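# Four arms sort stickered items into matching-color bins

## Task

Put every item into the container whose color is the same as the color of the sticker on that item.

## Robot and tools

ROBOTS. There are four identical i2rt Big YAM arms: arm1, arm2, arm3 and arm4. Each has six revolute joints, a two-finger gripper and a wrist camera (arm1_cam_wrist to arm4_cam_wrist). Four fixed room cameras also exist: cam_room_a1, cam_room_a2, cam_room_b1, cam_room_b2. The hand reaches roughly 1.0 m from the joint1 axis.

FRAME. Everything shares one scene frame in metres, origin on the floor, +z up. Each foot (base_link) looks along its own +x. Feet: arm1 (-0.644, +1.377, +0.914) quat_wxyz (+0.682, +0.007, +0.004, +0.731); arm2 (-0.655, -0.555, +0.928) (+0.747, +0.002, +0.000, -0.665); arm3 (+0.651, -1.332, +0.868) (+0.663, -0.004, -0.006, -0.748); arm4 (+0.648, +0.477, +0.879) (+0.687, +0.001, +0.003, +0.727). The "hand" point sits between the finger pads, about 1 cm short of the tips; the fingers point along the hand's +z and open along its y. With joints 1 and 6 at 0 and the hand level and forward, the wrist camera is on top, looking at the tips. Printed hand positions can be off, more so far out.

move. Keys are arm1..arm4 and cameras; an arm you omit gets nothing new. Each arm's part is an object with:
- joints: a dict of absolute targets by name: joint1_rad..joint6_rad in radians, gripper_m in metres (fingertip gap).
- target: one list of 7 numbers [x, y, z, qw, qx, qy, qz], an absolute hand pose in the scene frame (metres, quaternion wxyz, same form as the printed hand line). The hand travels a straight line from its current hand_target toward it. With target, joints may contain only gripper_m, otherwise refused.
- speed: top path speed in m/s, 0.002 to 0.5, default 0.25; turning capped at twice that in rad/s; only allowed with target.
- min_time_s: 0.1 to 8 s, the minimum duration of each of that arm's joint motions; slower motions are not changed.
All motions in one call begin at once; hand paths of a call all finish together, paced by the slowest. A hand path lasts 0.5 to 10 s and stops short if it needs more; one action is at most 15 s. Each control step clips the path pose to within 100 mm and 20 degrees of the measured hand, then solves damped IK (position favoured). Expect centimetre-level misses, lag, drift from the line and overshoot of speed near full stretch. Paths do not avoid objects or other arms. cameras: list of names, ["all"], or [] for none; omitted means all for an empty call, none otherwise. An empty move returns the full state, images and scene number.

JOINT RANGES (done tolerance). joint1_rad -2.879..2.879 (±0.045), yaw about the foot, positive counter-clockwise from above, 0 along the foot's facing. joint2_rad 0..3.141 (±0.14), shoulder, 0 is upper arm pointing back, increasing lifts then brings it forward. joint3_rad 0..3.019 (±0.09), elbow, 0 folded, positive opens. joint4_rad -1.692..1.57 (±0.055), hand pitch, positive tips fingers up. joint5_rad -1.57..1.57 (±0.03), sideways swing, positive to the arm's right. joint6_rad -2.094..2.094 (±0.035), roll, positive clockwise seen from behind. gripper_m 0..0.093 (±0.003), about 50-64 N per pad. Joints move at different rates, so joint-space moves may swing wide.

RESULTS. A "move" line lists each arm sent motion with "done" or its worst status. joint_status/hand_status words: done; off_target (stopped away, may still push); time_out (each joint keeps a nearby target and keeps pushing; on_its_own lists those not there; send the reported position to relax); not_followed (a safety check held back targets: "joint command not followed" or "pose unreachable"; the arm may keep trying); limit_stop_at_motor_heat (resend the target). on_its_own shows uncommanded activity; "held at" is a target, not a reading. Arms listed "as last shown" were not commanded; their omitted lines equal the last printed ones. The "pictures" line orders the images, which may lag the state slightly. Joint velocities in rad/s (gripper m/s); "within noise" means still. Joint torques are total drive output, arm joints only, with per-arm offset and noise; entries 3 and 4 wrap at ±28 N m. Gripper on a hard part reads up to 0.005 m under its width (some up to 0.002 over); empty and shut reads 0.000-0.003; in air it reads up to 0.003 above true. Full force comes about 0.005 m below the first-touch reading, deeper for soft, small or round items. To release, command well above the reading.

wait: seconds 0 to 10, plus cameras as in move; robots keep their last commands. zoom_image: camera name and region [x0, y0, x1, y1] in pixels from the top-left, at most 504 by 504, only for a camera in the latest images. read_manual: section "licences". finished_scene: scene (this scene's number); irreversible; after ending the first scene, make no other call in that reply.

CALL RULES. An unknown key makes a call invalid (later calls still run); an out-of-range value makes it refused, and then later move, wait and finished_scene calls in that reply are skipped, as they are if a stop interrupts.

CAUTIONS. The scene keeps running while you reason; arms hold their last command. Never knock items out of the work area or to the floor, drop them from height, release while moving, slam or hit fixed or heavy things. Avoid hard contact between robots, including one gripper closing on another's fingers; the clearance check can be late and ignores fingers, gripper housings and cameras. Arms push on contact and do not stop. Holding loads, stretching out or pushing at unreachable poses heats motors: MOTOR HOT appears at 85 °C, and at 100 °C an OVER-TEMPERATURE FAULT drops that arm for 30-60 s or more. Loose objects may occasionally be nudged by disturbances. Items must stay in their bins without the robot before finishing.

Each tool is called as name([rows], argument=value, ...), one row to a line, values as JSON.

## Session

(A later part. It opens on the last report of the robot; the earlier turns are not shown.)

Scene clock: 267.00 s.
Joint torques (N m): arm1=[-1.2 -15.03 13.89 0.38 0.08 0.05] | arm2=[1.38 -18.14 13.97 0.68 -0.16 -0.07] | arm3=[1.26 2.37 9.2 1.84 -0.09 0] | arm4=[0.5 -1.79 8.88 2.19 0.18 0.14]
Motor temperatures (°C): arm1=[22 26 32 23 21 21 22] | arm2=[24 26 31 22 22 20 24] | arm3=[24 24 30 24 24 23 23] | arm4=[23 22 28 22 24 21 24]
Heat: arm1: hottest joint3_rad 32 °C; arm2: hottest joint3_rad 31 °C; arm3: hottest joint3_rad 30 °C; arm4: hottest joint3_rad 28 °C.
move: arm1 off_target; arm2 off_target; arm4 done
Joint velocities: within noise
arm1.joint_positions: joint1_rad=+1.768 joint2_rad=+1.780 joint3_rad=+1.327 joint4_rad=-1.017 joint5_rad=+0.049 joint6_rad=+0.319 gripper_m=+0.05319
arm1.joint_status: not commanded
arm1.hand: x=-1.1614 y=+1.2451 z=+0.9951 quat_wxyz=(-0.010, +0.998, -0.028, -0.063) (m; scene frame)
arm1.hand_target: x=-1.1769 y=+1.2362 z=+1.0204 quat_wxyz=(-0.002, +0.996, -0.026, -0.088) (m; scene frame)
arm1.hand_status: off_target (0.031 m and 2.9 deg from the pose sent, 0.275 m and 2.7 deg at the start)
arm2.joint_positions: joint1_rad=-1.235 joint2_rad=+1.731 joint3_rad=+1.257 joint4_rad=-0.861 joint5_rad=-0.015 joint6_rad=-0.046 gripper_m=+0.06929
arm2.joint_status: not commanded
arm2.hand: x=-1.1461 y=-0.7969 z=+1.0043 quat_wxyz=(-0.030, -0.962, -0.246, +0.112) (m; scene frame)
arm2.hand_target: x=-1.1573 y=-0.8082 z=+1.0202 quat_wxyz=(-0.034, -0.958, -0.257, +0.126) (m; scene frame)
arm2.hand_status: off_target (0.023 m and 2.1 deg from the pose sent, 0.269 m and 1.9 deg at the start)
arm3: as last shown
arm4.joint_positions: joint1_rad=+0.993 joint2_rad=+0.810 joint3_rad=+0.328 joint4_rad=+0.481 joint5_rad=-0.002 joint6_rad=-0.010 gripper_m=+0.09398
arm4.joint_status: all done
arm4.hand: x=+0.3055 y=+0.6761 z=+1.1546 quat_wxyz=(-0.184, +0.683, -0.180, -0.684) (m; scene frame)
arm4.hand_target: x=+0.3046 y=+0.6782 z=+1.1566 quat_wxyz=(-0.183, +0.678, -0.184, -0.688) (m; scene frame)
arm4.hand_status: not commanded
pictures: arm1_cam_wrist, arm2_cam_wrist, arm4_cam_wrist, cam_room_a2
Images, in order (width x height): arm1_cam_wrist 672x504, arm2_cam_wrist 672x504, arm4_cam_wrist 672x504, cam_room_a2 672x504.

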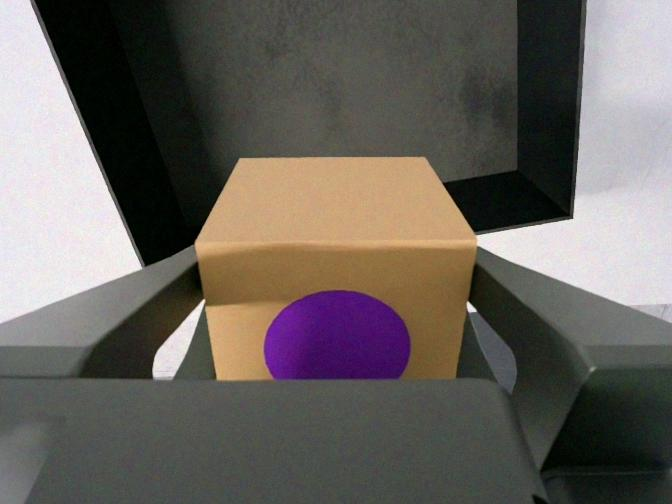

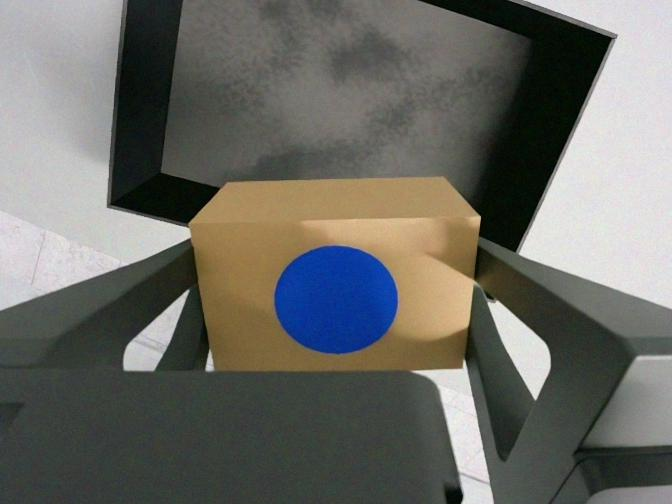

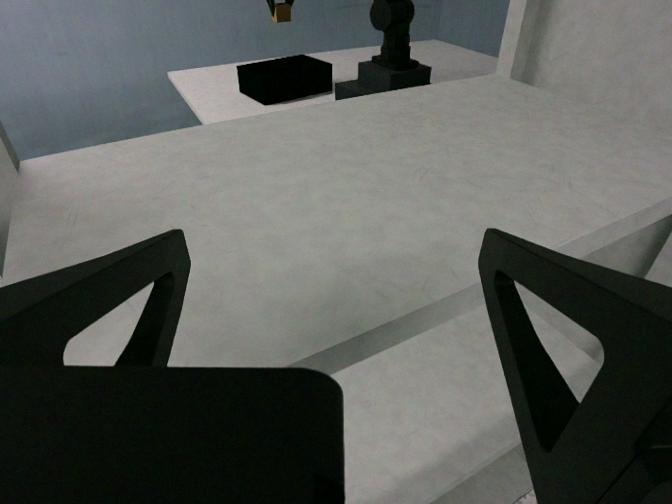

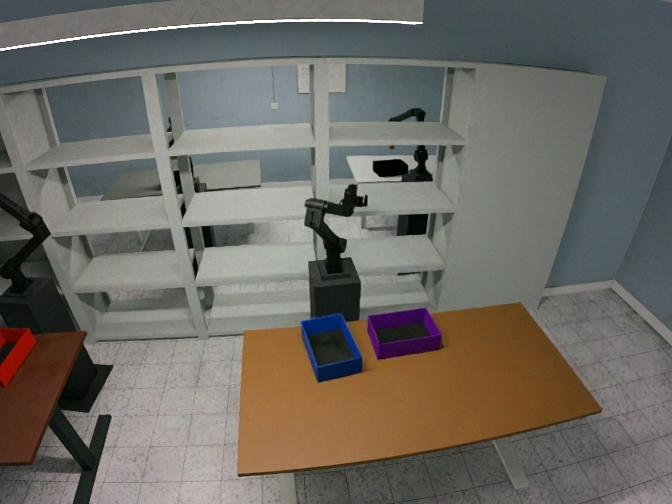

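move(arm1={"joints":{"joint1_rad":0.6,"joint2_rad":0.939,"joint3_rad":0.86,"joint4_rad":-1.323,"joint5_rad":0,"joint6_rad":-0.1},"min_time_s":2.5}, arm2={"joints":{"joint1_rad":-0.1,"joint2_rad":0.939,"joint3_rad":0.86,"joint4_rad":-1.21,"joint5_rad":0,"joint6_rad":0},"min_time_s":2.5}, cameras=[])

move(arm1={"joints":{"joint1_rad":-2.3},"min_time_s":3}, arm2={"joints":{"joint1_rad":2.15},"min_time_s":3}, cameras=["arm1_cam_wrist","arm2_cam_wrist","arm4_cam_wrist","cam_room_b1","cam_room_b2"])

Scene clock: 319.43 s.
Joint torques (N m): arm1=[-2.96 -3.14 11.19 0.42 -0.08 -0.03] | arm2=[0.79 -6.48 10.37 0.91 0.12 0.2] | arm3=[1.26 2.32 9.21 1.81 -0.07 -0.02] | arm4=[0.73 -2.2 9.01 2.17 0.17 0.15]
Motor temperatures (°C): arm1=[22 27 37 23 21 21 22] | arm2=[24 26 35 22 22 20 24] | arm3=[24 24 30 24 24 23 23] | arm4=[23 21 31 22 24 21 24]
Heat: arm1: hottest joint3_rad 37 °C; arm2: hottest joint3_rad 35 °C; arm3: hottest joint3_rad 30 °C; arm4: hottest joint3_rad 31 °C.
move: arm1 done; arm2 done
Joint velocities: within noise
arm1.joint_positions: joint1_rad=+0.604 joint2_rad=+0.947 joint3_rad=+0.855 joint4_rad=-1.314 joint5_rad=+0.002 joint6_rad=-0.092 gripper_m=+0.05319
arm1.joint_status: all done
arm1.hand: x=-0.8125 y=+1.5937 z=+1.1153 quat_wxyz=(-0.038, +0.916, -0.391, -0.080) (m; scene frame)
arm1.hand_target: x=-0.8109 y=+1.5931 z=+1.1187 quat_wxyz=(-0.039, +0.917, -0.389, -0.081) (m; scene frame)
arm1.hand_status: not commanded
arm2.joint_positions: joint1_rad=-0.101 joint2_rad=+0.944 joint3_rad=+0.874 joint4_rad=-1.199 joint5_rad=-0.003 joint6_rad=-0.014 gripper_m=+0.06924
arm2.joint_status: all done
arm2.hand: x=-0.6505 y=-0.8654 z=+1.1409 quat_wxyz=(-0.107, -0.689, -0.709, +0.103) (m; scene frame)
arm2.hand_target: x=-0.6508 y=-0.8586 z=+1.1351 quat_wxyz=(-0.100, -0.695, -0.706, +0.097) (m; scene frame)
arm2.hand_status: not commanded
arm3.joint_positions: joint1_rad=+0.075 joint2_rad=+0.603 joint3_rad=+1.391 joint4_rad=-1.324 joint5_rad=-0.185 joint6_rad=-0.597 gripper_m=+0.09396
arm3.joint_status: not commanded
arm3.hand: x=+0.6714 y=-1.5539 z=+1.4174 quat_wxyz=(-0.295, -0.381, -0.775, +0.409) (m; scene frame)
arm3.hand_target: x=+0.6715 y=-1.5515 z=+1.4286 quat_wxyz=(-0.300, -0.376, -0.770, +0.420) (m; scene frame)
arm3.hand_status: not commanded
arm4: as last shown
pictures: none
No camera images: "cameras" was empty.

Scene clock: 322.77 s.
Joint torques (N m): arm1=[-2.14 -2.84 11.14 0.49 0.04 -0.02] | arm2=[0.67 -6.42 10.41 0.92 0 0.2] | arm3=[1.44 2.26 9.21 1.81 -0.09 -0.02] | arm4=[1.08 -2.08 8.96 2.24 0.15 0.13]
Motor temperatures (°C): arm1=[22 27 36 23 21 21 22] | arm2=[24 26 35 22 22 20 24] | arm3=[24 24 30 24 24 23 23] | arm4=[23 21 31 22 24 21 24]
Heat: arm1: hottest joint3_rad 36 °C; arm2: hottest joint3_rad 35 °C; arm3: hottest joint3_rad 30 °C; arm4: hottest joint3_rad 31 °C.
move: arm1 done; arm2 done
Joint velocities: within noise
arm1.joint_positions: joint1_rad=-2.296 joint2_rad=+0.947 joint3_rad=+0.855 joint4_rad=-1.314 joint5_rad=+0.000 joint6_rad=-0.094 gripper_m=+0.05321
arm1.joint_status: all done
arm1.hand: x=-0.4217 y=+1.2074 z=+1.1082 quat_wxyz=(-0.069, -0.277, -0.958, +0.031) (m; scene frame)
arm1.hand_target: x=-0.4235 y=+1.2074 z=+1.1116 quat_wxyz=(-0.070, -0.276, -0.958, +0.032) (m; scene frame)
arm1.hand_status: not commanded
arm2.joint_positions: joint1_rad=+2.150 joint2_rad=+0.944 joint3_rad=+0.874 joint4_rad=-1.199 joint5_rad=+0.000 joint6_rad=-0.013 gripper_m=+0.06915
arm2.joint_status: all done
arm2.hand: x=-0.4179 y=-0.3577 z=+1.1429 quat_wxyz=(-0.143, +0.343, -0.927, -0.052) (m; scene frame)
arm2.hand_target: x=-0.4229 y=-0.3621 z=+1.1371 quat_wxyz=(-0.133, +0.338, -0.931, -0.049) (m; scene frame)
arm2.hand_status: not commanded
arm3, arm4: as last shown
pictures: arm1_cam_wrist, arm2_cam_wrist, arm4_cam_wrist, cam_room_b1, cam_room_b2
Images, in order (width x height): arm1_cam_wrist 672x504, arm2_cam_wrist 672x504, arm4_cam_wrist 672x504, cam_room_b1 672x504, cam_room_b2 672x504.

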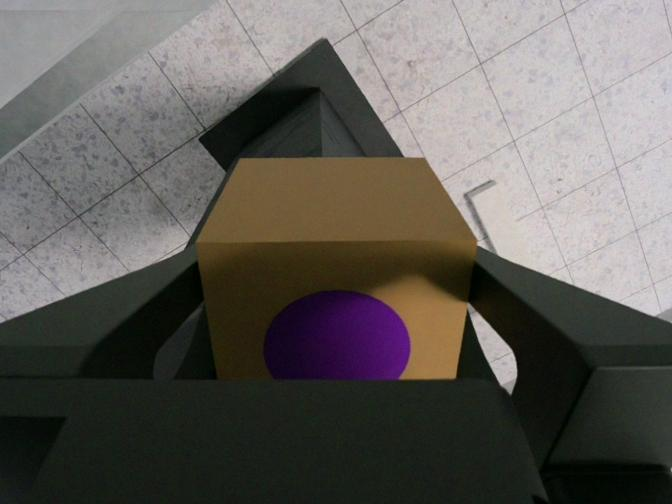

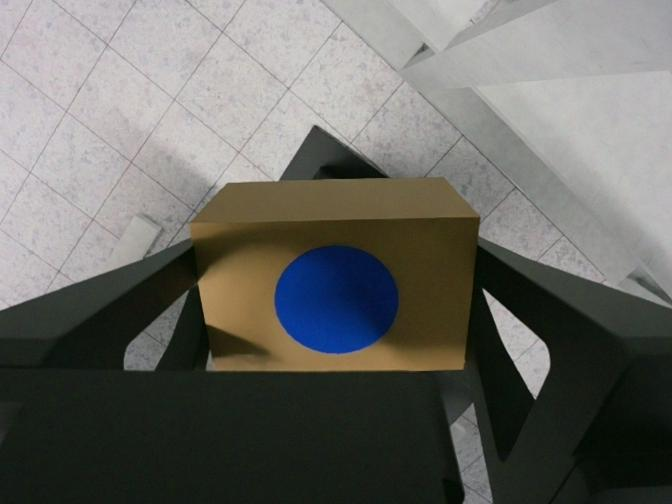

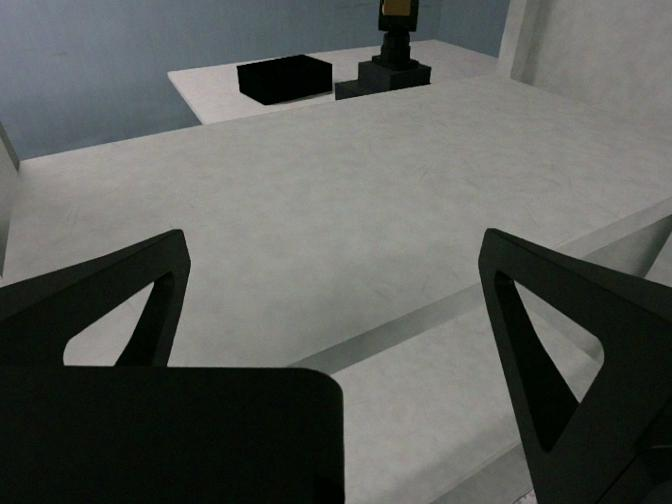

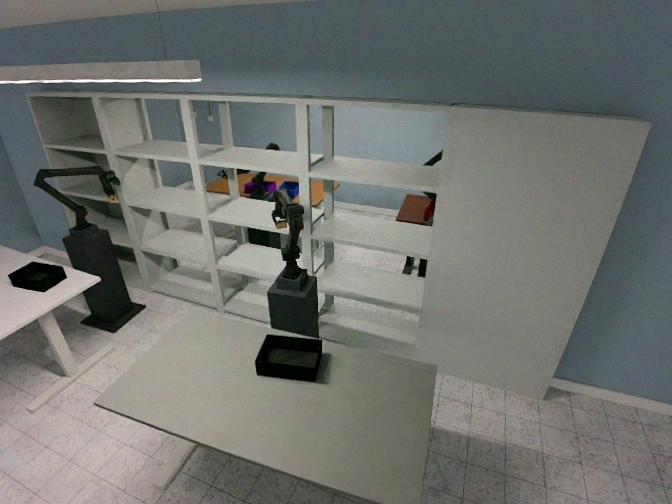

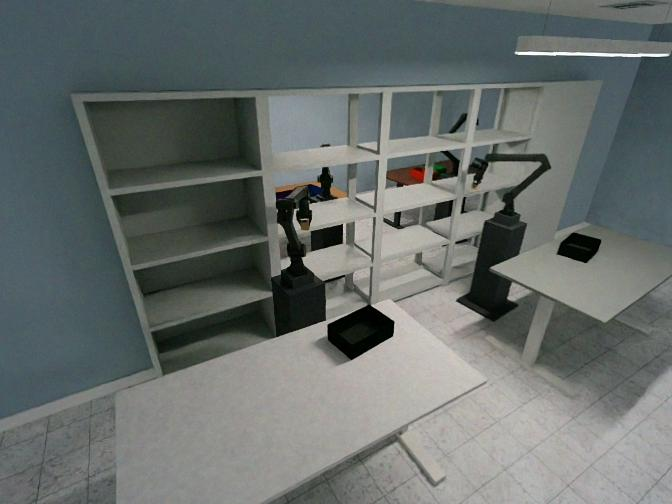

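move(arm1={"target":[-0.10,0.95,1.075,0.0838,0.2746,0.9577,-0.0240],"speed":0.2}, arm2={"target":[-0.10,-0.07,1.08,0.1240,-0.3080,0.9423,0.0405],"speed":0.2}, cameras=["arm1_cam_wrist","arm2_cam_wrist","arm4_cam_wrist","cam_room_a2","cam_room_b2"])

Scene clock: 331.53 s.
Joint torques (N m): arm1=[-2.43 -18.55 16.5 0.35 -0.1 -0.04] | arm2=[1.44 -22.83 16.84 0.73 0.16 0.21] | arm3=[1.32 2.26 9.24 1.84 -0.07 -0.02] | arm4=[0.73 -1.96 8.96 2.14 0.15 0.13]
Motor temperatures (°C): arm1=[22 27 36 23 21 21 22] | arm2=[24 26 34 22 22 20 25] | arm3=[24 24 30 24 24 23 23] | arm4=[23 21 31 22 24 21 24]
Heat: arm1: hottest joint3_rad 36 °C; arm2: hottest joint3_rad 34 °C; arm3: hottest joint3_rad 30 °C; arm4: hottest joint3_rad 31 °C.
move: arm1 off_target; arm2 off_target
Joint velocities: within noise
arm1.joint_positions: joint1_rad=-2.302 joint2_rad=+2.057 joint3_rad=+1.944 joint4_rad=-1.322 joint5_rad=-0.026 joint6_rad=-0.105 gripper_m=+0.05321
arm1.joint_status: not commanded
arm1.hand: x=-0.1094 y=+0.9666 z=+1.0497 quat_wxyz=(-0.060, -0.274, -0.960, +0.015) (m; scene frame)
arm1.hand_target: x=-0.1013 y=+0.9510 z=+1.0752 quat_wxyz=(-0.084, -0.275, -0.958, +0.024) (m; scene frame)
arm1.hand_status: off_target (0.032 m and 3.0 deg from the pose sent, 0.413 m and 1.9 deg at the start)
arm2.joint_positions: joint1_rad=+2.169 joint2_rad=+2.139 joint3_rad=+2.065 joint4_rad=-1.258 joint5_rad=+0.022 joint6_rad=+0.076 gripper_m=+0.06915
arm2.joint_status: not commanded
arm2.hand: x=-0.1075 y=-0.0850 z=+1.0743 quat_wxyz=(-0.115, +0.311, -0.943, -0.037) (m; scene frame)
arm2.hand_target: x=-0.1009 y=-0.0706 z=+1.0801 quat_wxyz=(-0.125, +0.308, -0.942, -0.041) (m; scene frame)
arm2.hand_status: off_target (0.018 m and 1.1 deg from the pose sent, 0.433 m and 5.1 deg at the start)
arm3, arm4: as last shown
pictures: arm1_cam_wrist, arm2_cam_wrist, arm4_cam_wrist, cam_room_a2, cam_room_b2
Images, in order (width x height): arm1_cam_wrist 672x504, arm2_cam_wrist 672x504, arm4_cam_wrist 672x504, cam_room_a2 672x504, cam_room_b2 672x504.

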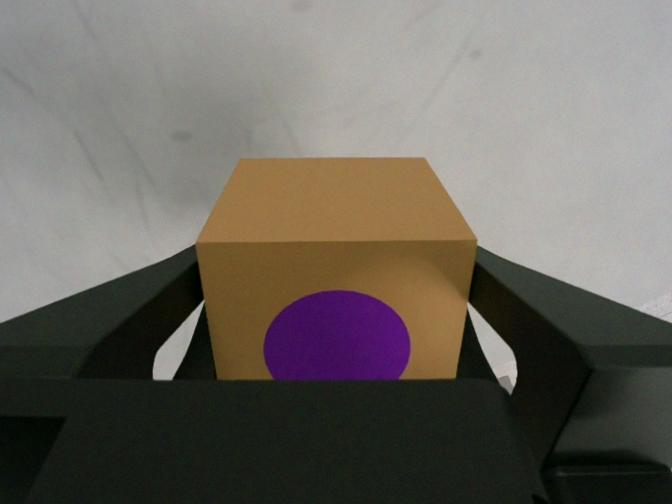

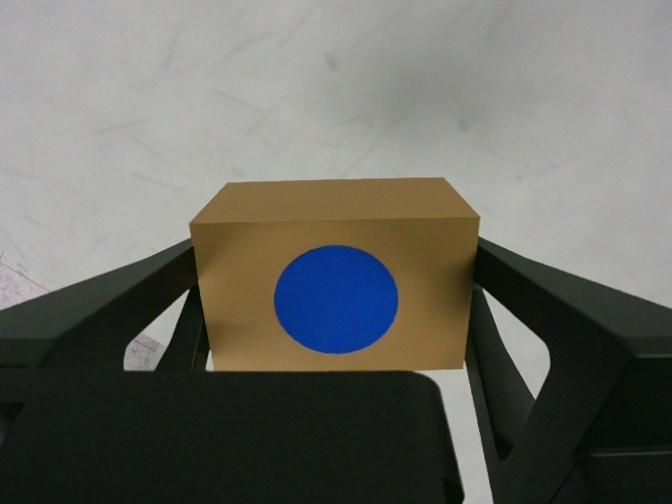

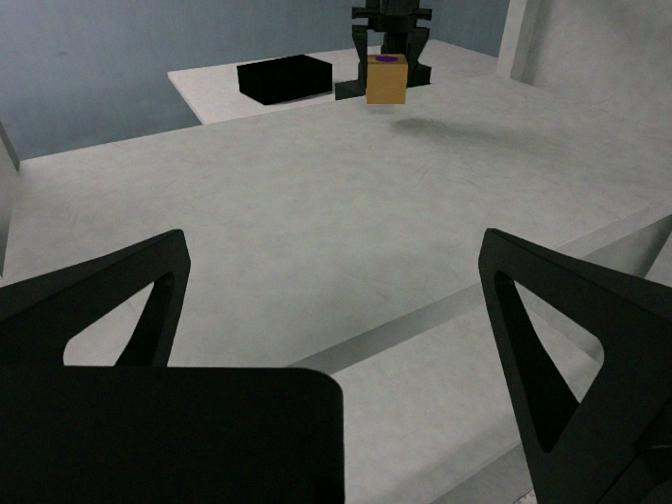

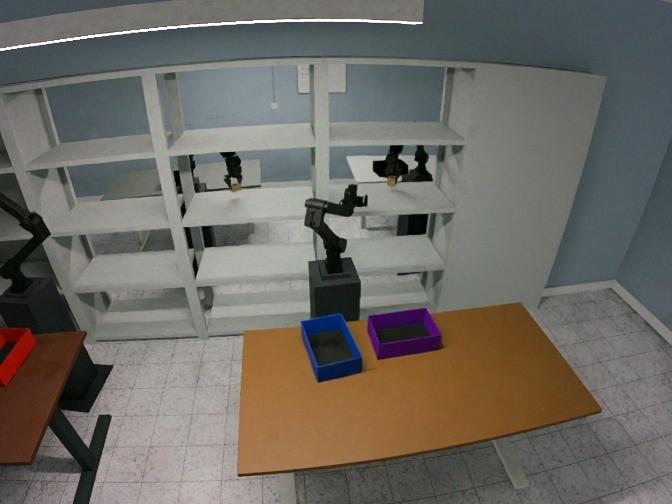

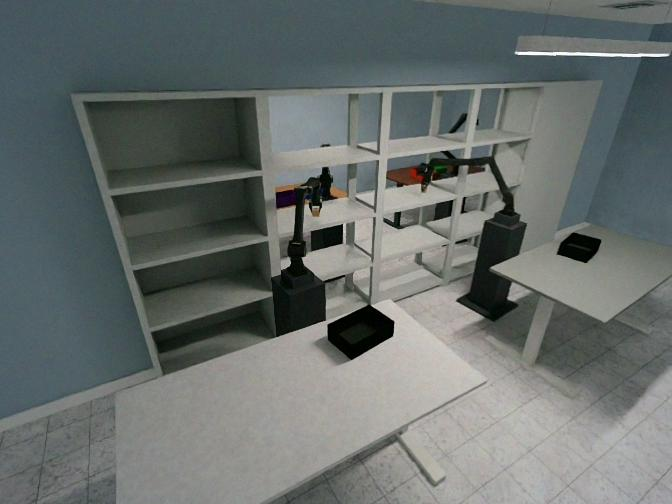

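move(arm1={"target":[-0.0905,0.934,1.0505,0.0838,0.2746,0.9577,-0.0240],"speed":0.1}, arm2={"target":[-0.0925,-0.055,1.041,0.1240,-0.3080,0.9423,0.0405],"speed":0.1}, cameras=["arm4_cam_wrist"])

zoom_image(camera="arm4_cam_wrist", region=[300, 0, 500, 150])

Scene clock: 337.47 s.
Joint torques (N m): arm1=[-2.14 -18.9 16.09 0.99 -0.04 -0.07] | arm2=[1.38 -23.77 16.68 1.7 0.16 0.21] | arm3=[1.2 2.37 9.24 1.87 -0.07 -0.02] | arm4=[0.79 -1.73 9.02 2.07 0.15 0.13]
Motor temperatures (°C): arm1=[22 26 37 23 21 21 23] | arm2=[24 27 36 22 22 20 25] | arm3=[24 24 30 24 24 23 23] | arm4=[23 21 31 22 24 21 24]
Heat: arm1: hottest joint3_rad 37 °C; arm2: hottest joint3_rad 36 °C; arm3: hottest joint3_rad 30 °C; arm4: hottest joint3_rad 31 °C.
move: arm1 off_target; arm2 off_target
Joint velocities: within noise
arm1.joint_positions: joint1_rad=-2.314 joint2_rad=+2.117 joint3_rad=+1.984 joint4_rad=-1.322 joint5_rad=-0.027 joint6_rad=-0.114 gripper_m=+0.05321
arm1.joint_status: not commanded
arm1.hand: x=-0.1052 y=+0.9532 z=+1.0264 quat_wxyz=(-0.051, -0.275, -0.960, +0.011) (m; scene frame)
arm1.hand_target: x=-0.0922 y=+0.9353 z=+1.0512 quat_wxyz=(-0.084, -0.275, -0.958, +0.024) (m; scene frame)
arm1.hand_status: off_target (0.034 m and 4.1 deg from the pose sent, 0.038 m and 3.0 deg at the start)
arm2.joint_positions: joint1_rad=+2.180 joint2_rad=+2.205 joint3_rad=+2.072 joint4_rad=-1.229 joint5_rad=+0.024 joint6_rad=+0.085 gripper_m=+0.06915
arm2.joint_status: not commanded
arm2.hand: x=-0.1058 y=-0.0736 z=+1.0326 quat_wxyz=(-0.102, +0.312, -0.944, -0.031) (m; scene frame)
arm2.hand_target: x=-0.0939 y=-0.0560 z=+1.0414 quat_wxyz=(-0.124, +0.308, -0.942, -0.041) (m; scene frame)
arm2.hand_status: off_target (0.024 m and 2.8 deg from the pose sent, 0.047 m and 1.2 deg at the start)
arm3, arm4: as last shown
pictures: arm4_cam_wrist
Images, in order (width x height): arm4_cam_wrist 672x504.

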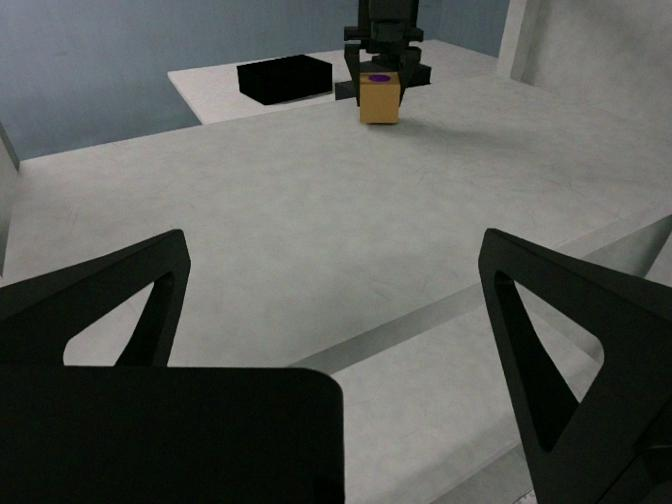

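Scaled by 2.520.

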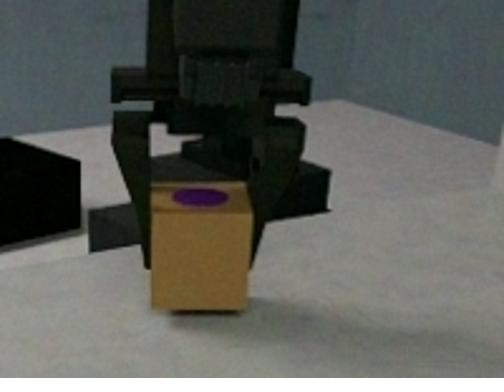

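move(arm1={"target":[-0.0905,0.934,1.0385,0.0838,0.2746,0.9577,-0.0240],"speed":0.05}, arm2={"target":[-0.0925,-0.055,1.031,0.1240,-0.3080,0.9423,0.0405],"speed":0.05}, cameras=["arm4_cam_wrist","arm1_cam_wrist","arm2_cam_wrist"])

zoom_image(camera="arm4_cam_wrist", region=[300, 0, 500, 150])

Scene clock: 343.93 s.
Joint torques (N m): arm1=[-3.19 -19.14 14.69 1.16 -0.09 -0.07] | arm2=[1.2 -23.36 15.3 1.81 0.16 0.2] | arm3=[1.32 2.32 9.2 1.84 -0.08 -0.02] | arm4=[0.91 -2.2 8.9 2.02 0.15 0.14]
Motor temperatures (°C): arm1=[22 27 38 23 21 21 23] | arm2=[24 28 37 22 22 20 25] | arm3=[24 24 30 24 24 23 23] | arm4=[23 21 31 22 24 21 24]
Heat: arm1: hottest joint3_rad 38 °C; arm2: hottest joint3_rad 37 °C; arm3: hottest joint3_rad 30 °C; arm4: hottest joint3_rad 31 °C.
move: arm1 off_target; arm2 off_target
Joint velocities: within noise
arm1.joint_positions: joint1_rad=-2.314 joint2_rad=+2.117 joint3_rad=+1.984 joint4_rad=-1.300 joint5_rad=-0.027 joint6_rad=-0.114 gripper_m=+0.05321
arm1.joint_status: not commanded
arm1.hand: x=-0.1009 y=+0.9497 z=+1.0271 quat_wxyz=(-0.061, -0.275, -0.959, +0.015) (m; scene frame)
arm1.hand_target: x=-0.0914 y=+0.9346 z=+1.0389 quat_wxyz=(-0.084, -0.275, -0.958, +0.024) (m; scene frame)
arm1.hand_status: off_target (0.022 m and 2.8 deg from the pose sent, 0.027 m and 4.1 deg at the start)
arm2.joint_positions: joint1_rad=+2.180 joint2_rad=+2.205 joint3_rad=+2.072 joint4_rad=-1.209 joint5_rad=+0.024 joint6_rad=+0.085 gripper_m=+0.06915
arm2.joint_status: not commanded
arm2.hand: x=-0.1022 y=-0.0704 z=+1.0336 quat_wxyz=(-0.111, +0.312, -0.943, -0.035) (m; scene frame)
arm2.hand_target: x=-0.0934 y=-0.0556 z=+1.0312 quat_wxyz=(-0.124, +0.308, -0.942, -0.041) (m; scene frame)
arm2.hand_status: off_target (0.018 m and 1.7 deg from the pose sent, 0.023 m and 2.8 deg at the start)
arm3, arm4: as last shown
pictures: arm1_cam_wrist, arm2_cam_wrist, arm4_cam_wrist
Images, in order (width x height): arm1_cam_wrist 672x504, arm2_cam_wrist 672x504, arm4_cam_wrist 672x504.

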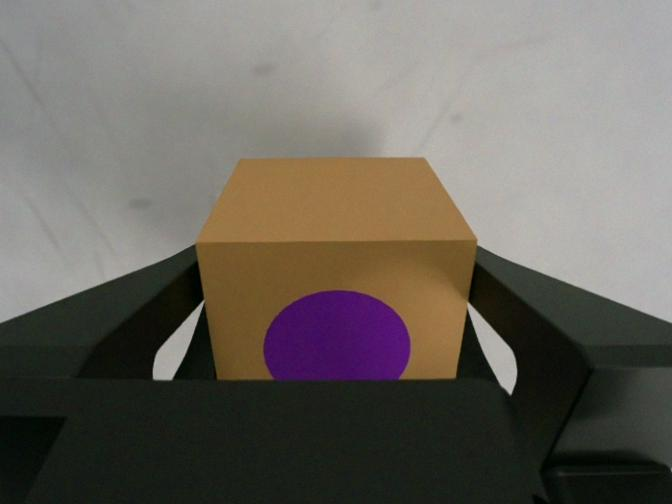

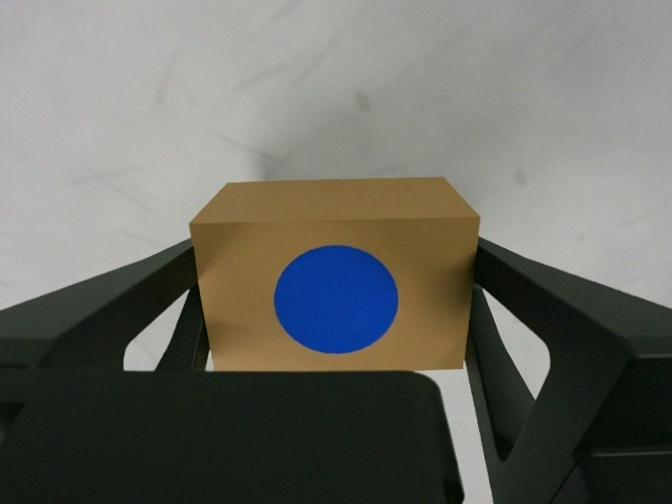

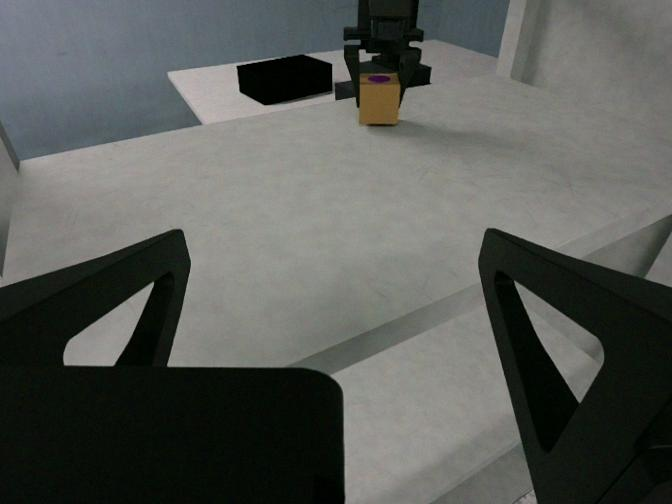

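Scaled by 2.520.

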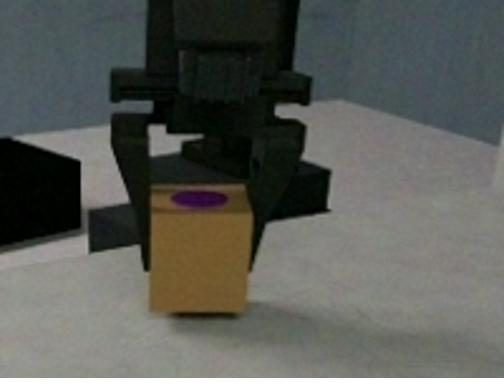

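move(arm1={"target":[-0.0905,0.936,1.024,0.0838,0.2746,0.9577,-0.0240],"speed":0.05}, arm2={"target":[-0.0925,-0.055,1.018,0.1240,-0.3080,0.9423,0.0405],"speed":0.05}, cameras=["arm4_cam_wrist","arm1_cam_wrist","arm2_cam_wrist"])

zoom_image(camera="arm4_cam_wrist", region=[300, 0, 500, 150])

Scene clock: 349.43 s.
Joint torques (N m): arm1=[-2.32 -18.43 11.74 1.21 -0.06 -0.04] | arm2=[1.26 -22.83 13.39 1.92 0.17 0.2] | arm3=[1.2 2.43 9.22 1.87 -0.09 -0.01] | arm4=[0.56 -1.9 9.09 2.14 0.17 0.14]
Motor temperatures (°C): arm1=[22 27 39 23 21 21 23] | arm2=[24 28 38 22 22 20 25] | arm3=[24 24 30 24 24 23 23] | arm4=[23 21 31 22 24 21 24]
Heat: arm1: hottest joint3_rad 39 °C; arm2: hottest joint3_rad 38 °C; arm3: hottest joint3_rad 30 °C; arm4: hottest joint3_rad 31 °C.
move: arm1 done; arm2 off_target
Joint velocities: within noise
arm1.joint_positions: joint1_rad=-2.314 joint2_rad=+2.120 joint3_rad=+1.984 joint4_rad=-1.265 joint5_rad=-0.027 joint6_rad=-0.114 gripper_m=+0.05321
arm1.joint_status: not commanded
arm1.hand: x=-0.0942 y=+0.9444 z=+1.0265 quat_wxyz=(-0.076, -0.274, -0.958, +0.021) (m; scene frame)
arm1.hand_target: x=-0.0907 y=+0.9361 z=+1.0240 quat_wxyz=(-0.084, -0.275, -0.958, +0.024) (m; scene frame)
arm1.hand_status: done (0.010 m and 1.0 deg from the pose sent, 0.017 m and 2.8 deg at the start)
arm2.joint_positions: joint1_rad=+2.180 joint2_rad=+2.205 joint3_rad=+2.072 joint4_rad=-1.180 joint5_rad=+0.024 joint6_rad=+0.085 gripper_m=+0.06915
arm2.joint_status: not commanded
arm2.hand: x=-0.0970 y=-0.0659 z=+1.0354 quat_wxyz=(-0.124, +0.311, -0.941, -0.041) (m; scene frame)
arm2.hand_target: x=-0.0934 y=-0.0556 z=+1.0181 quat_wxyz=(-0.124, +0.308, -0.942, -0.041) (m; scene frame)
arm2.hand_status: off_target (0.021 m and 0.4 deg from the pose sent, 0.024 m and 1.7 deg at the start)
arm3, arm4: as last shown
pictures: arm1_cam_wrist, arm2_cam_wrist, arm4_cam_wrist
Images, in order (width x height): arm1_cam_wrist 672x504, arm2_cam_wrist 672x504, arm4_cam_wrist 672x504.

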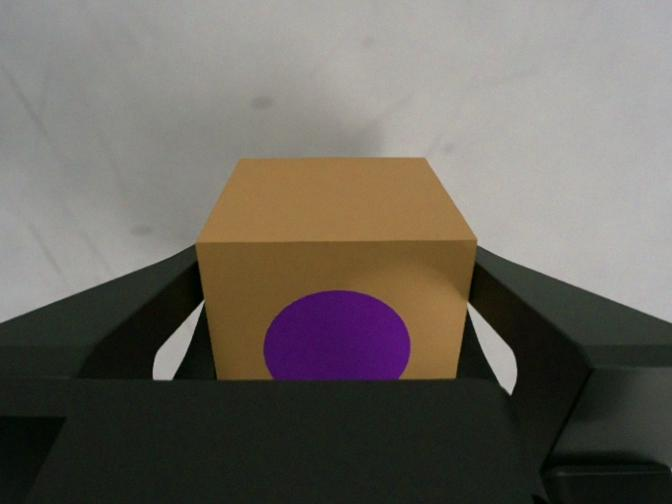

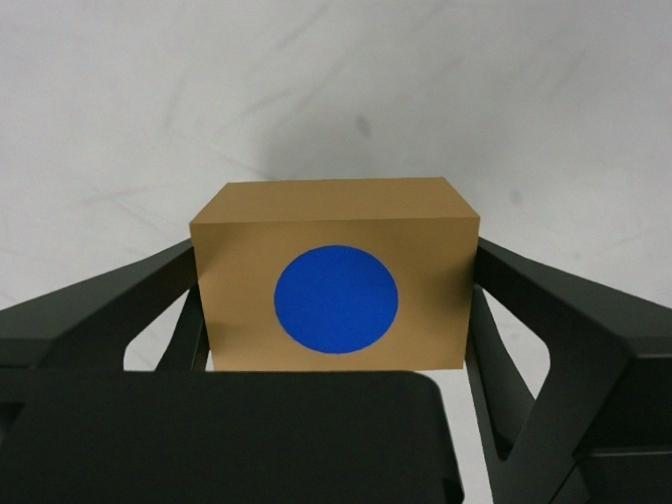

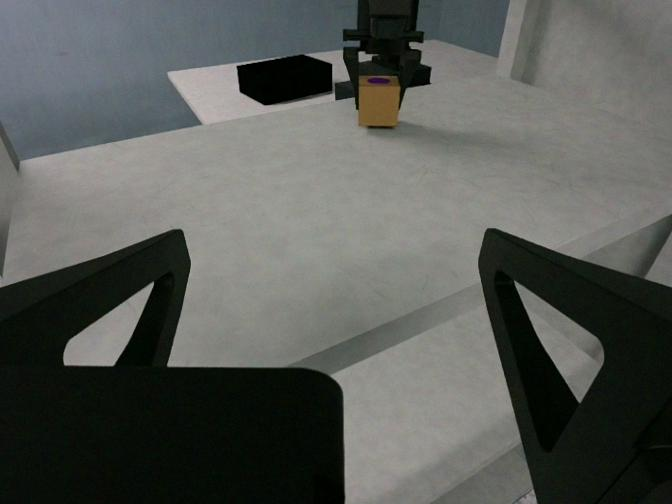

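Scaled by 2.520.

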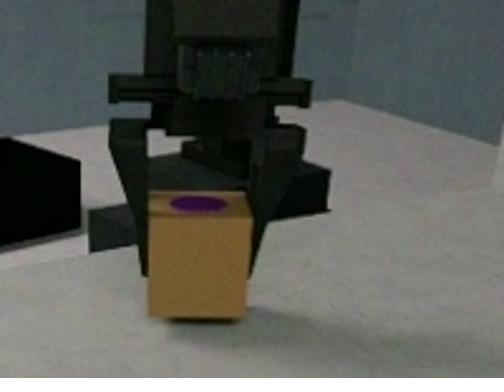

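move(arm1={"target":[-0.0905,0.936,1.008,0.0767,0.2750,0.9583,-0.0220],"speed":0.05}, arm2={"target":[-0.0925,-0.055,1.004,0.1240,-0.3080,0.9423,0.0405],"speed":0.05}, cameras=["arm4_cam_wrist","arm1_cam_wrist","arm2_cam_wrist"])

zoom_image(camera="arm4_cam_wrist", region=[300, 0, 500, 150])

Scene clock: 356.00 s.
Joint torques (N m): arm1=[-2.26 -18.49 11.1 1.42 0 -0.03] | arm2=[1.32 -23 11.43 1.96 0.16 0.21] | arm3=[1.26 2.26 9.26 1.85 -0.08 0] | arm4=[0.85 -2.14 9.03 2.04 0.12 0.14]
Motor temperatures (°C): arm1=[21 27 38 23 21 21 23] | arm2=[24 28 37 22 22 20 25] | arm3=[24 24 30 24 24 23 23] | arm4=[23 21 31 22 24 21 24]
Heat: arm1: hottest joint3_rad 38 °C; arm2: hottest joint3_rad 37 °C; arm3: hottest joint3_rad 30 °C; arm4: hottest joint3_rad 31 °C.
move: arm1 off_target; arm2 off_target
Joint velocities: within noise
arm1.joint_positions: joint1_rad=-2.314 joint2_rad=+2.136 joint3_rad=+1.984 joint4_rad=-1.252 joint5_rad=-0.027 joint6_rad=-0.114 gripper_m=+0.05321
arm1.joint_status: not commanded
arm1.hand: x=-0.0922 y=+0.9426 z=+1.0161 quat_wxyz=(-0.074, -0.274, -0.959, +0.021) (m; scene frame)
arm1.hand_target: x=-0.0907 y=+0.9362 z=+1.0080 quat_wxyz=(-0.077, -0.275, -0.958, +0.022) (m; scene frame)
arm1.hand_status: off_target (0.011 m and 0.3 deg from the pose sent, 0.021 m and 0.1 deg at the start)
arm2.joint_positions: joint1_rad=+2.180 joint2_rad=+2.212 joint3_rad=+2.072 joint4_rad=-1.150 joint5_rad=+0.024 joint6_rad=+0.085 gripper_m=+0.06915
arm2.joint_status: not commanded
arm2.hand: x=-0.0916 y=-0.0612 z=+1.0327 quat_wxyz=(-0.135, +0.310, -0.940, -0.045) (m; scene frame)
arm2.hand_target: x=-0.0935 y=-0.0558 z=+1.0044 quat_wxyz=(-0.124, +0.308, -0.942, -0.040) (m; scene frame)
arm2.hand_status: off_target (0.029 m and 1.4 deg from the pose sent, 0.033 m and 0.4 deg at the start)
arm3, arm4: as last shown
pictures: arm1_cam_wrist, arm2_cam_wrist, arm4_cam_wrist
Images, in order (width x height): arm1_cam_wrist 672x504, arm2_cam_wrist 672x504, arm4_cam_wrist 672x504.

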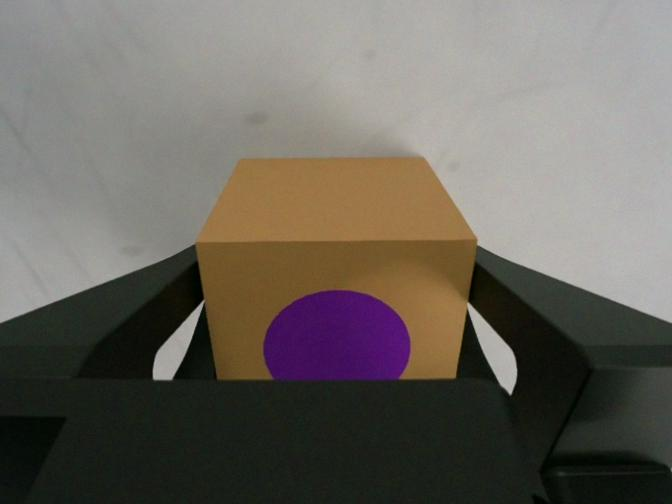

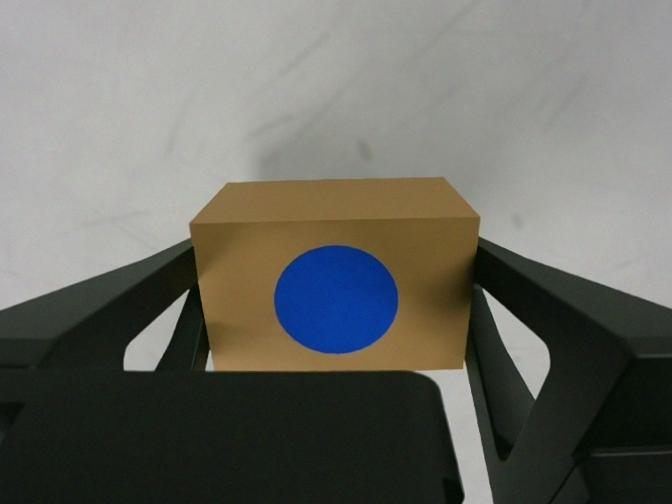

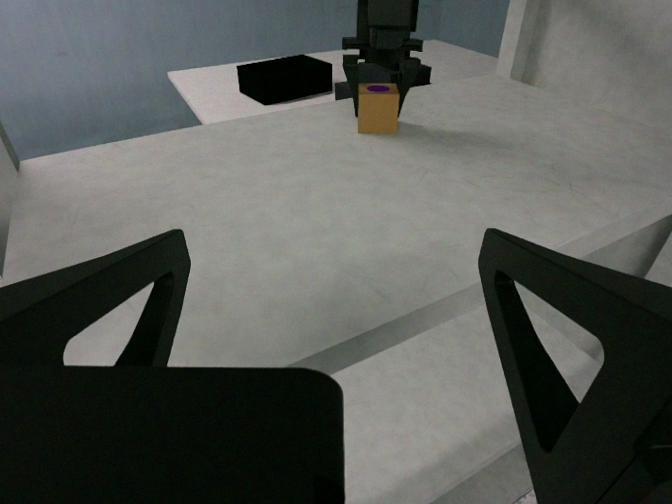

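Scaled by 2.520.

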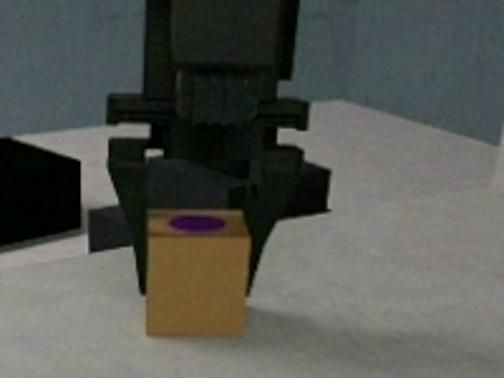

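move(arm1={"joints":{"gripper_m":0.09}}, arm2={"target":[-0.0925,-0.055,0.988,0.0993,-0.3090,0.9453,0.0325],"speed":0.05}, cameras=["arm4_cam_wrist","arm1_cam_wrist","arm2_cam_wrist"])

Scene clock: 360.67 s.
Joint torques (N m): arm1=[-2.2 -17.9 11.06 1.16 0.04 0.03] | arm2=[1.32 -20.72 14.42 0.42 0 0.18] | arm3=[1.38 2.32 9.2 1.85 -0.07 -0.01] | arm4=[0.73 -2.73 8.95 2 0.16 0.16]
Motor temperatures (°C): arm1=[21 27 38 23 21 21 23] | arm2=[24 28 37 22 22 20 25] | arm3=[24 24 30 24 24 23 23] | arm4=[23 21 31 22 24 21 24]
Heat: arm1: hottest joint3_rad 38 °C; arm2: hottest joint3_rad 37 °C; arm3: hottest joint3_rad 30 °C; arm4: hottest joint3_rad 31 °C.
move: arm1 done; arm2 off_target
Joint velocities: within noise
arm1.joint_positions: joint1_rad=-2.314 joint2_rad=+2.137 joint3_rad=+1.984 joint4_rad=-1.252 joint5_rad=-0.027 joint6_rad=-0.114 gripper_m=+0.08996
arm1.joint_status: all done
arm1.hand: x=-0.0921 y=+0.9425 z=+1.0156 quat_wxyz=(-0.074, -0.274, -0.959, +0.021) (m; scene frame)
arm1.hand_target: x=-0.0907 y=+0.9362 z=+1.0079 quat_wxyz=(-0.077, -0.275, -0.958, +0.022) (m; scene frame)
arm1.hand_status: not commanded
arm2.joint_positions: joint1_rad=+2.180 joint2_rad=+2.230 joint3_rad=+2.082 joint4_rad=-1.165 joint5_rad=+0.023 joint6_rad=+0.087 gripper_m=+0.06915
arm2.joint_status: not commanded
arm2.hand: x=-0.0927 y=-0.0617 z=+1.0230 quat_wxyz=(-0.124, +0.310, -0.942, -0.042) (m; scene frame)
arm2.hand_target: x=-0.0941 y=-0.0563 z=+0.9883 quat_wxyz=(-0.100, +0.309, -0.945, -0.033) (m; scene frame)
arm2.hand_status: off_target (0.036 m and 3.1 deg from the pose sent, 0.045 m and 4.4 deg at the start)
arm3: as last shown
arm4.joint_positions: joint1_rad=+0.993 joint2_rad=+0.810 joint3_rad=+0.328 joint4_rad=+0.481 joint5_rad=-0.002 joint6_rad=-0.010 gripper_m=+0.09398
arm4.joint_status: not commanded
arm4.hand: x=+0.3055 y=+0.6761 z=+1.1546 quat_wxyz=(-0.184, +0.683, -0.180, -0.684) (m; scene frame)
arm4.hand_target: x=+0.3046 y=+0.6782 z=+1.1566 quat_wxyz=(-0.183, +0.678, -0.184, -0.688) (m; scene frame)
arm4.hand_status: not commanded
pictures: arm1_cam_wrist, arm2_cam_wrist, arm4_cam_wrist
Images, in order (width x height): arm1_cam_wrist 672x504, arm2_cam_wrist 672x504, arm4_cam_wrist 672x504.

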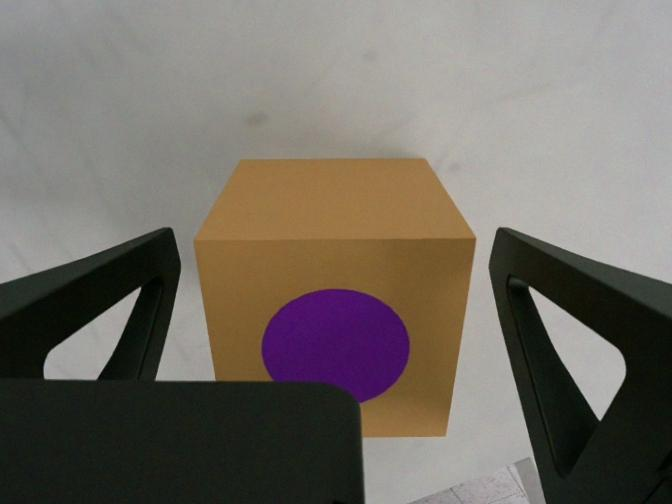

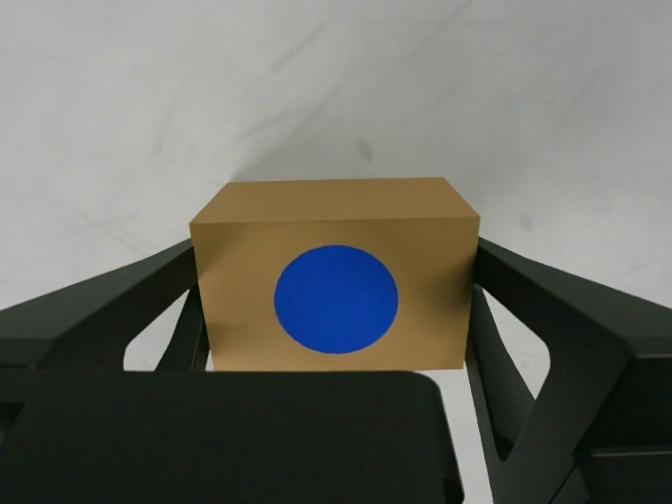

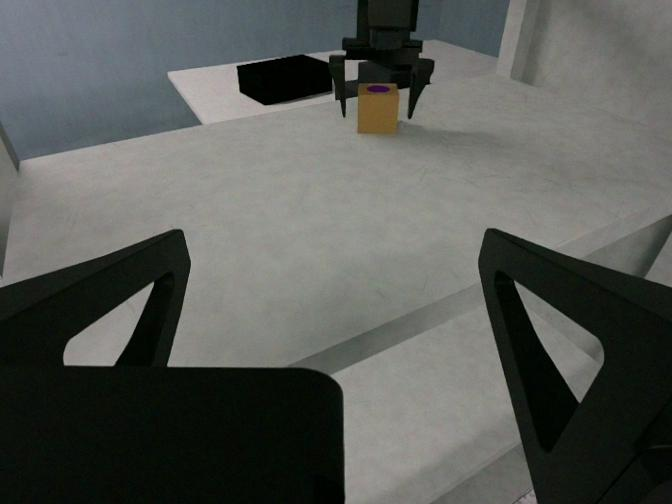

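move(arm1={"target":[-0.387,1.122,1.06,0.0767,0.2750,0.9583,-0.0220],"speed":0.2}, arm2={"joints":{"gripper_m":0.093}}, cameras=["arm4_cam_wrist","arm1_cam_wrist","arm2_cam_wrist"])

Scene clock: 367.47 s.
Joint torques (N m): arm1=[-2.78 -6.48 10.7 0.39 -0.07 -0.05] | arm2=[0.91 -22.59 14.24 0.75 0 0.16] | arm3=[1.2 2.37 9.21 1.83 -0.09 -0.01] | arm4=[0.56 -1.85 8.99 2.14 0.16 0.12]
Motor temperatures (°C): arm1=[21 27 37 23 21 21 22] | arm2=[24 28 37 22 22 20 25] | arm3=[24 24 30 24 24 23 23] | arm4=[23 21 32 22 24 21 24]
Heat: arm1: hottest joint3_rad 37 °C; arm2: hottest joint3_rad 37 °C; arm3: hottest joint3_rad 30 °C; arm4: hottest joint3_rad 32 °C.
move: arm1 done; arm2 done
Joint velocities: within noise
arm1.joint_positions: joint1_rad=-2.440 joint2_rad=+1.221 joint3_rad=+0.908 joint4_rad=-1.090 joint5_rad=-0.047 joint6_rad=-0.237 gripper_m=+0.08996
arm1.joint_status: not commanded
arm1.hand: x=-0.3846 y=+1.1234 z=+1.0572 quat_wxyz=(-0.077, -0.275, -0.958, +0.022) (m; scene frame)
arm1.hand_target: x=-0.3870 y=+1.1220 z=+1.0599 quat_wxyz=(-0.077, -0.275, -0.958, +0.022) (m; scene frame)
arm1.hand_status: done (0.004 m and 0.1 deg from the pose sent, 0.348 m and 0.3 deg at the start)
arm2.joint_positions: joint1_rad=+2.183 joint2_rad=+2.250 joint3_rad=+2.084 joint4_rad=-1.173 joint5_rad=+0.023 joint6_rad=+0.088 gripper_m=+0.09292
arm2.joint_status: all done
arm2.hand: x=-0.0958 y=-0.0618 z=+1.0084 quat_wxyz=(-0.112, +0.312, -0.943, -0.037) (m; scene frame)
arm2.hand_target: x=-0.0940 y=-0.0564 z=+0.9885 quat_wxyz=(-0.100, +0.309, -0.945, -0.033) (m; scene frame)
arm2.hand_status: not commanded
arm3.joint_positions: joint1_rad=+0.075 joint2_rad=+0.603 joint3_rad=+1.391 joint4_rad=-1.324 joint5_rad=-0.185 joint6_rad=-0.597 gripper_m=+0.09396
arm3.joint_status: not commanded
arm3.hand: x=+0.6714 y=-1.5539 z=+1.4174 quat_wxyz=(-0.295, -0.381, -0.775, +0.409) (m; scene frame)
arm3.hand_target: x=+0.6715 y=-1.5515 z=+1.4286 quat_wxyz=(-0.300, -0.376, -0.770, +0.420) (m; scene frame)
arm3.hand_status: not commanded
arm4: as last shown
pictures: arm1_cam_wrist, arm2_cam_wrist, arm4_cam_wrist
Images, in order (width x height): arm1_cam_wrist 672x504, arm2_cam_wrist 672x504, arm4_cam_wrist 672x504.

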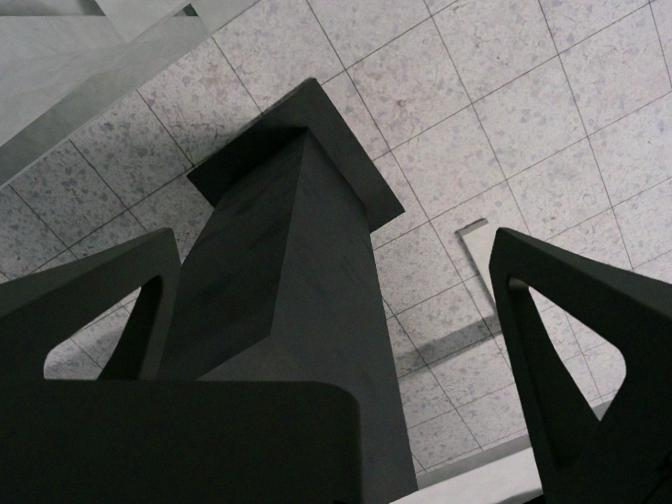

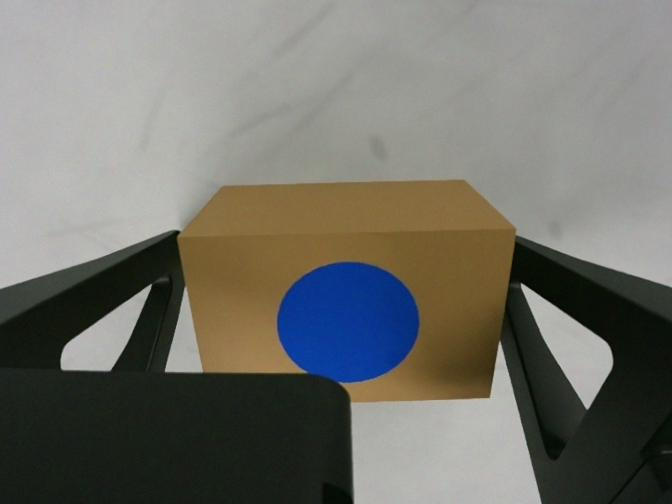

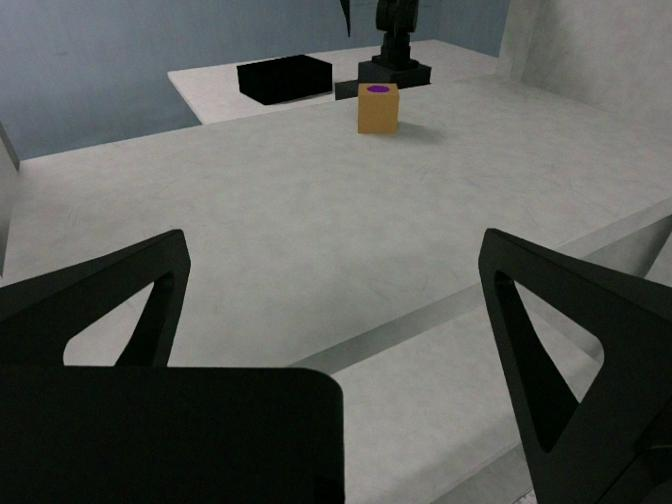

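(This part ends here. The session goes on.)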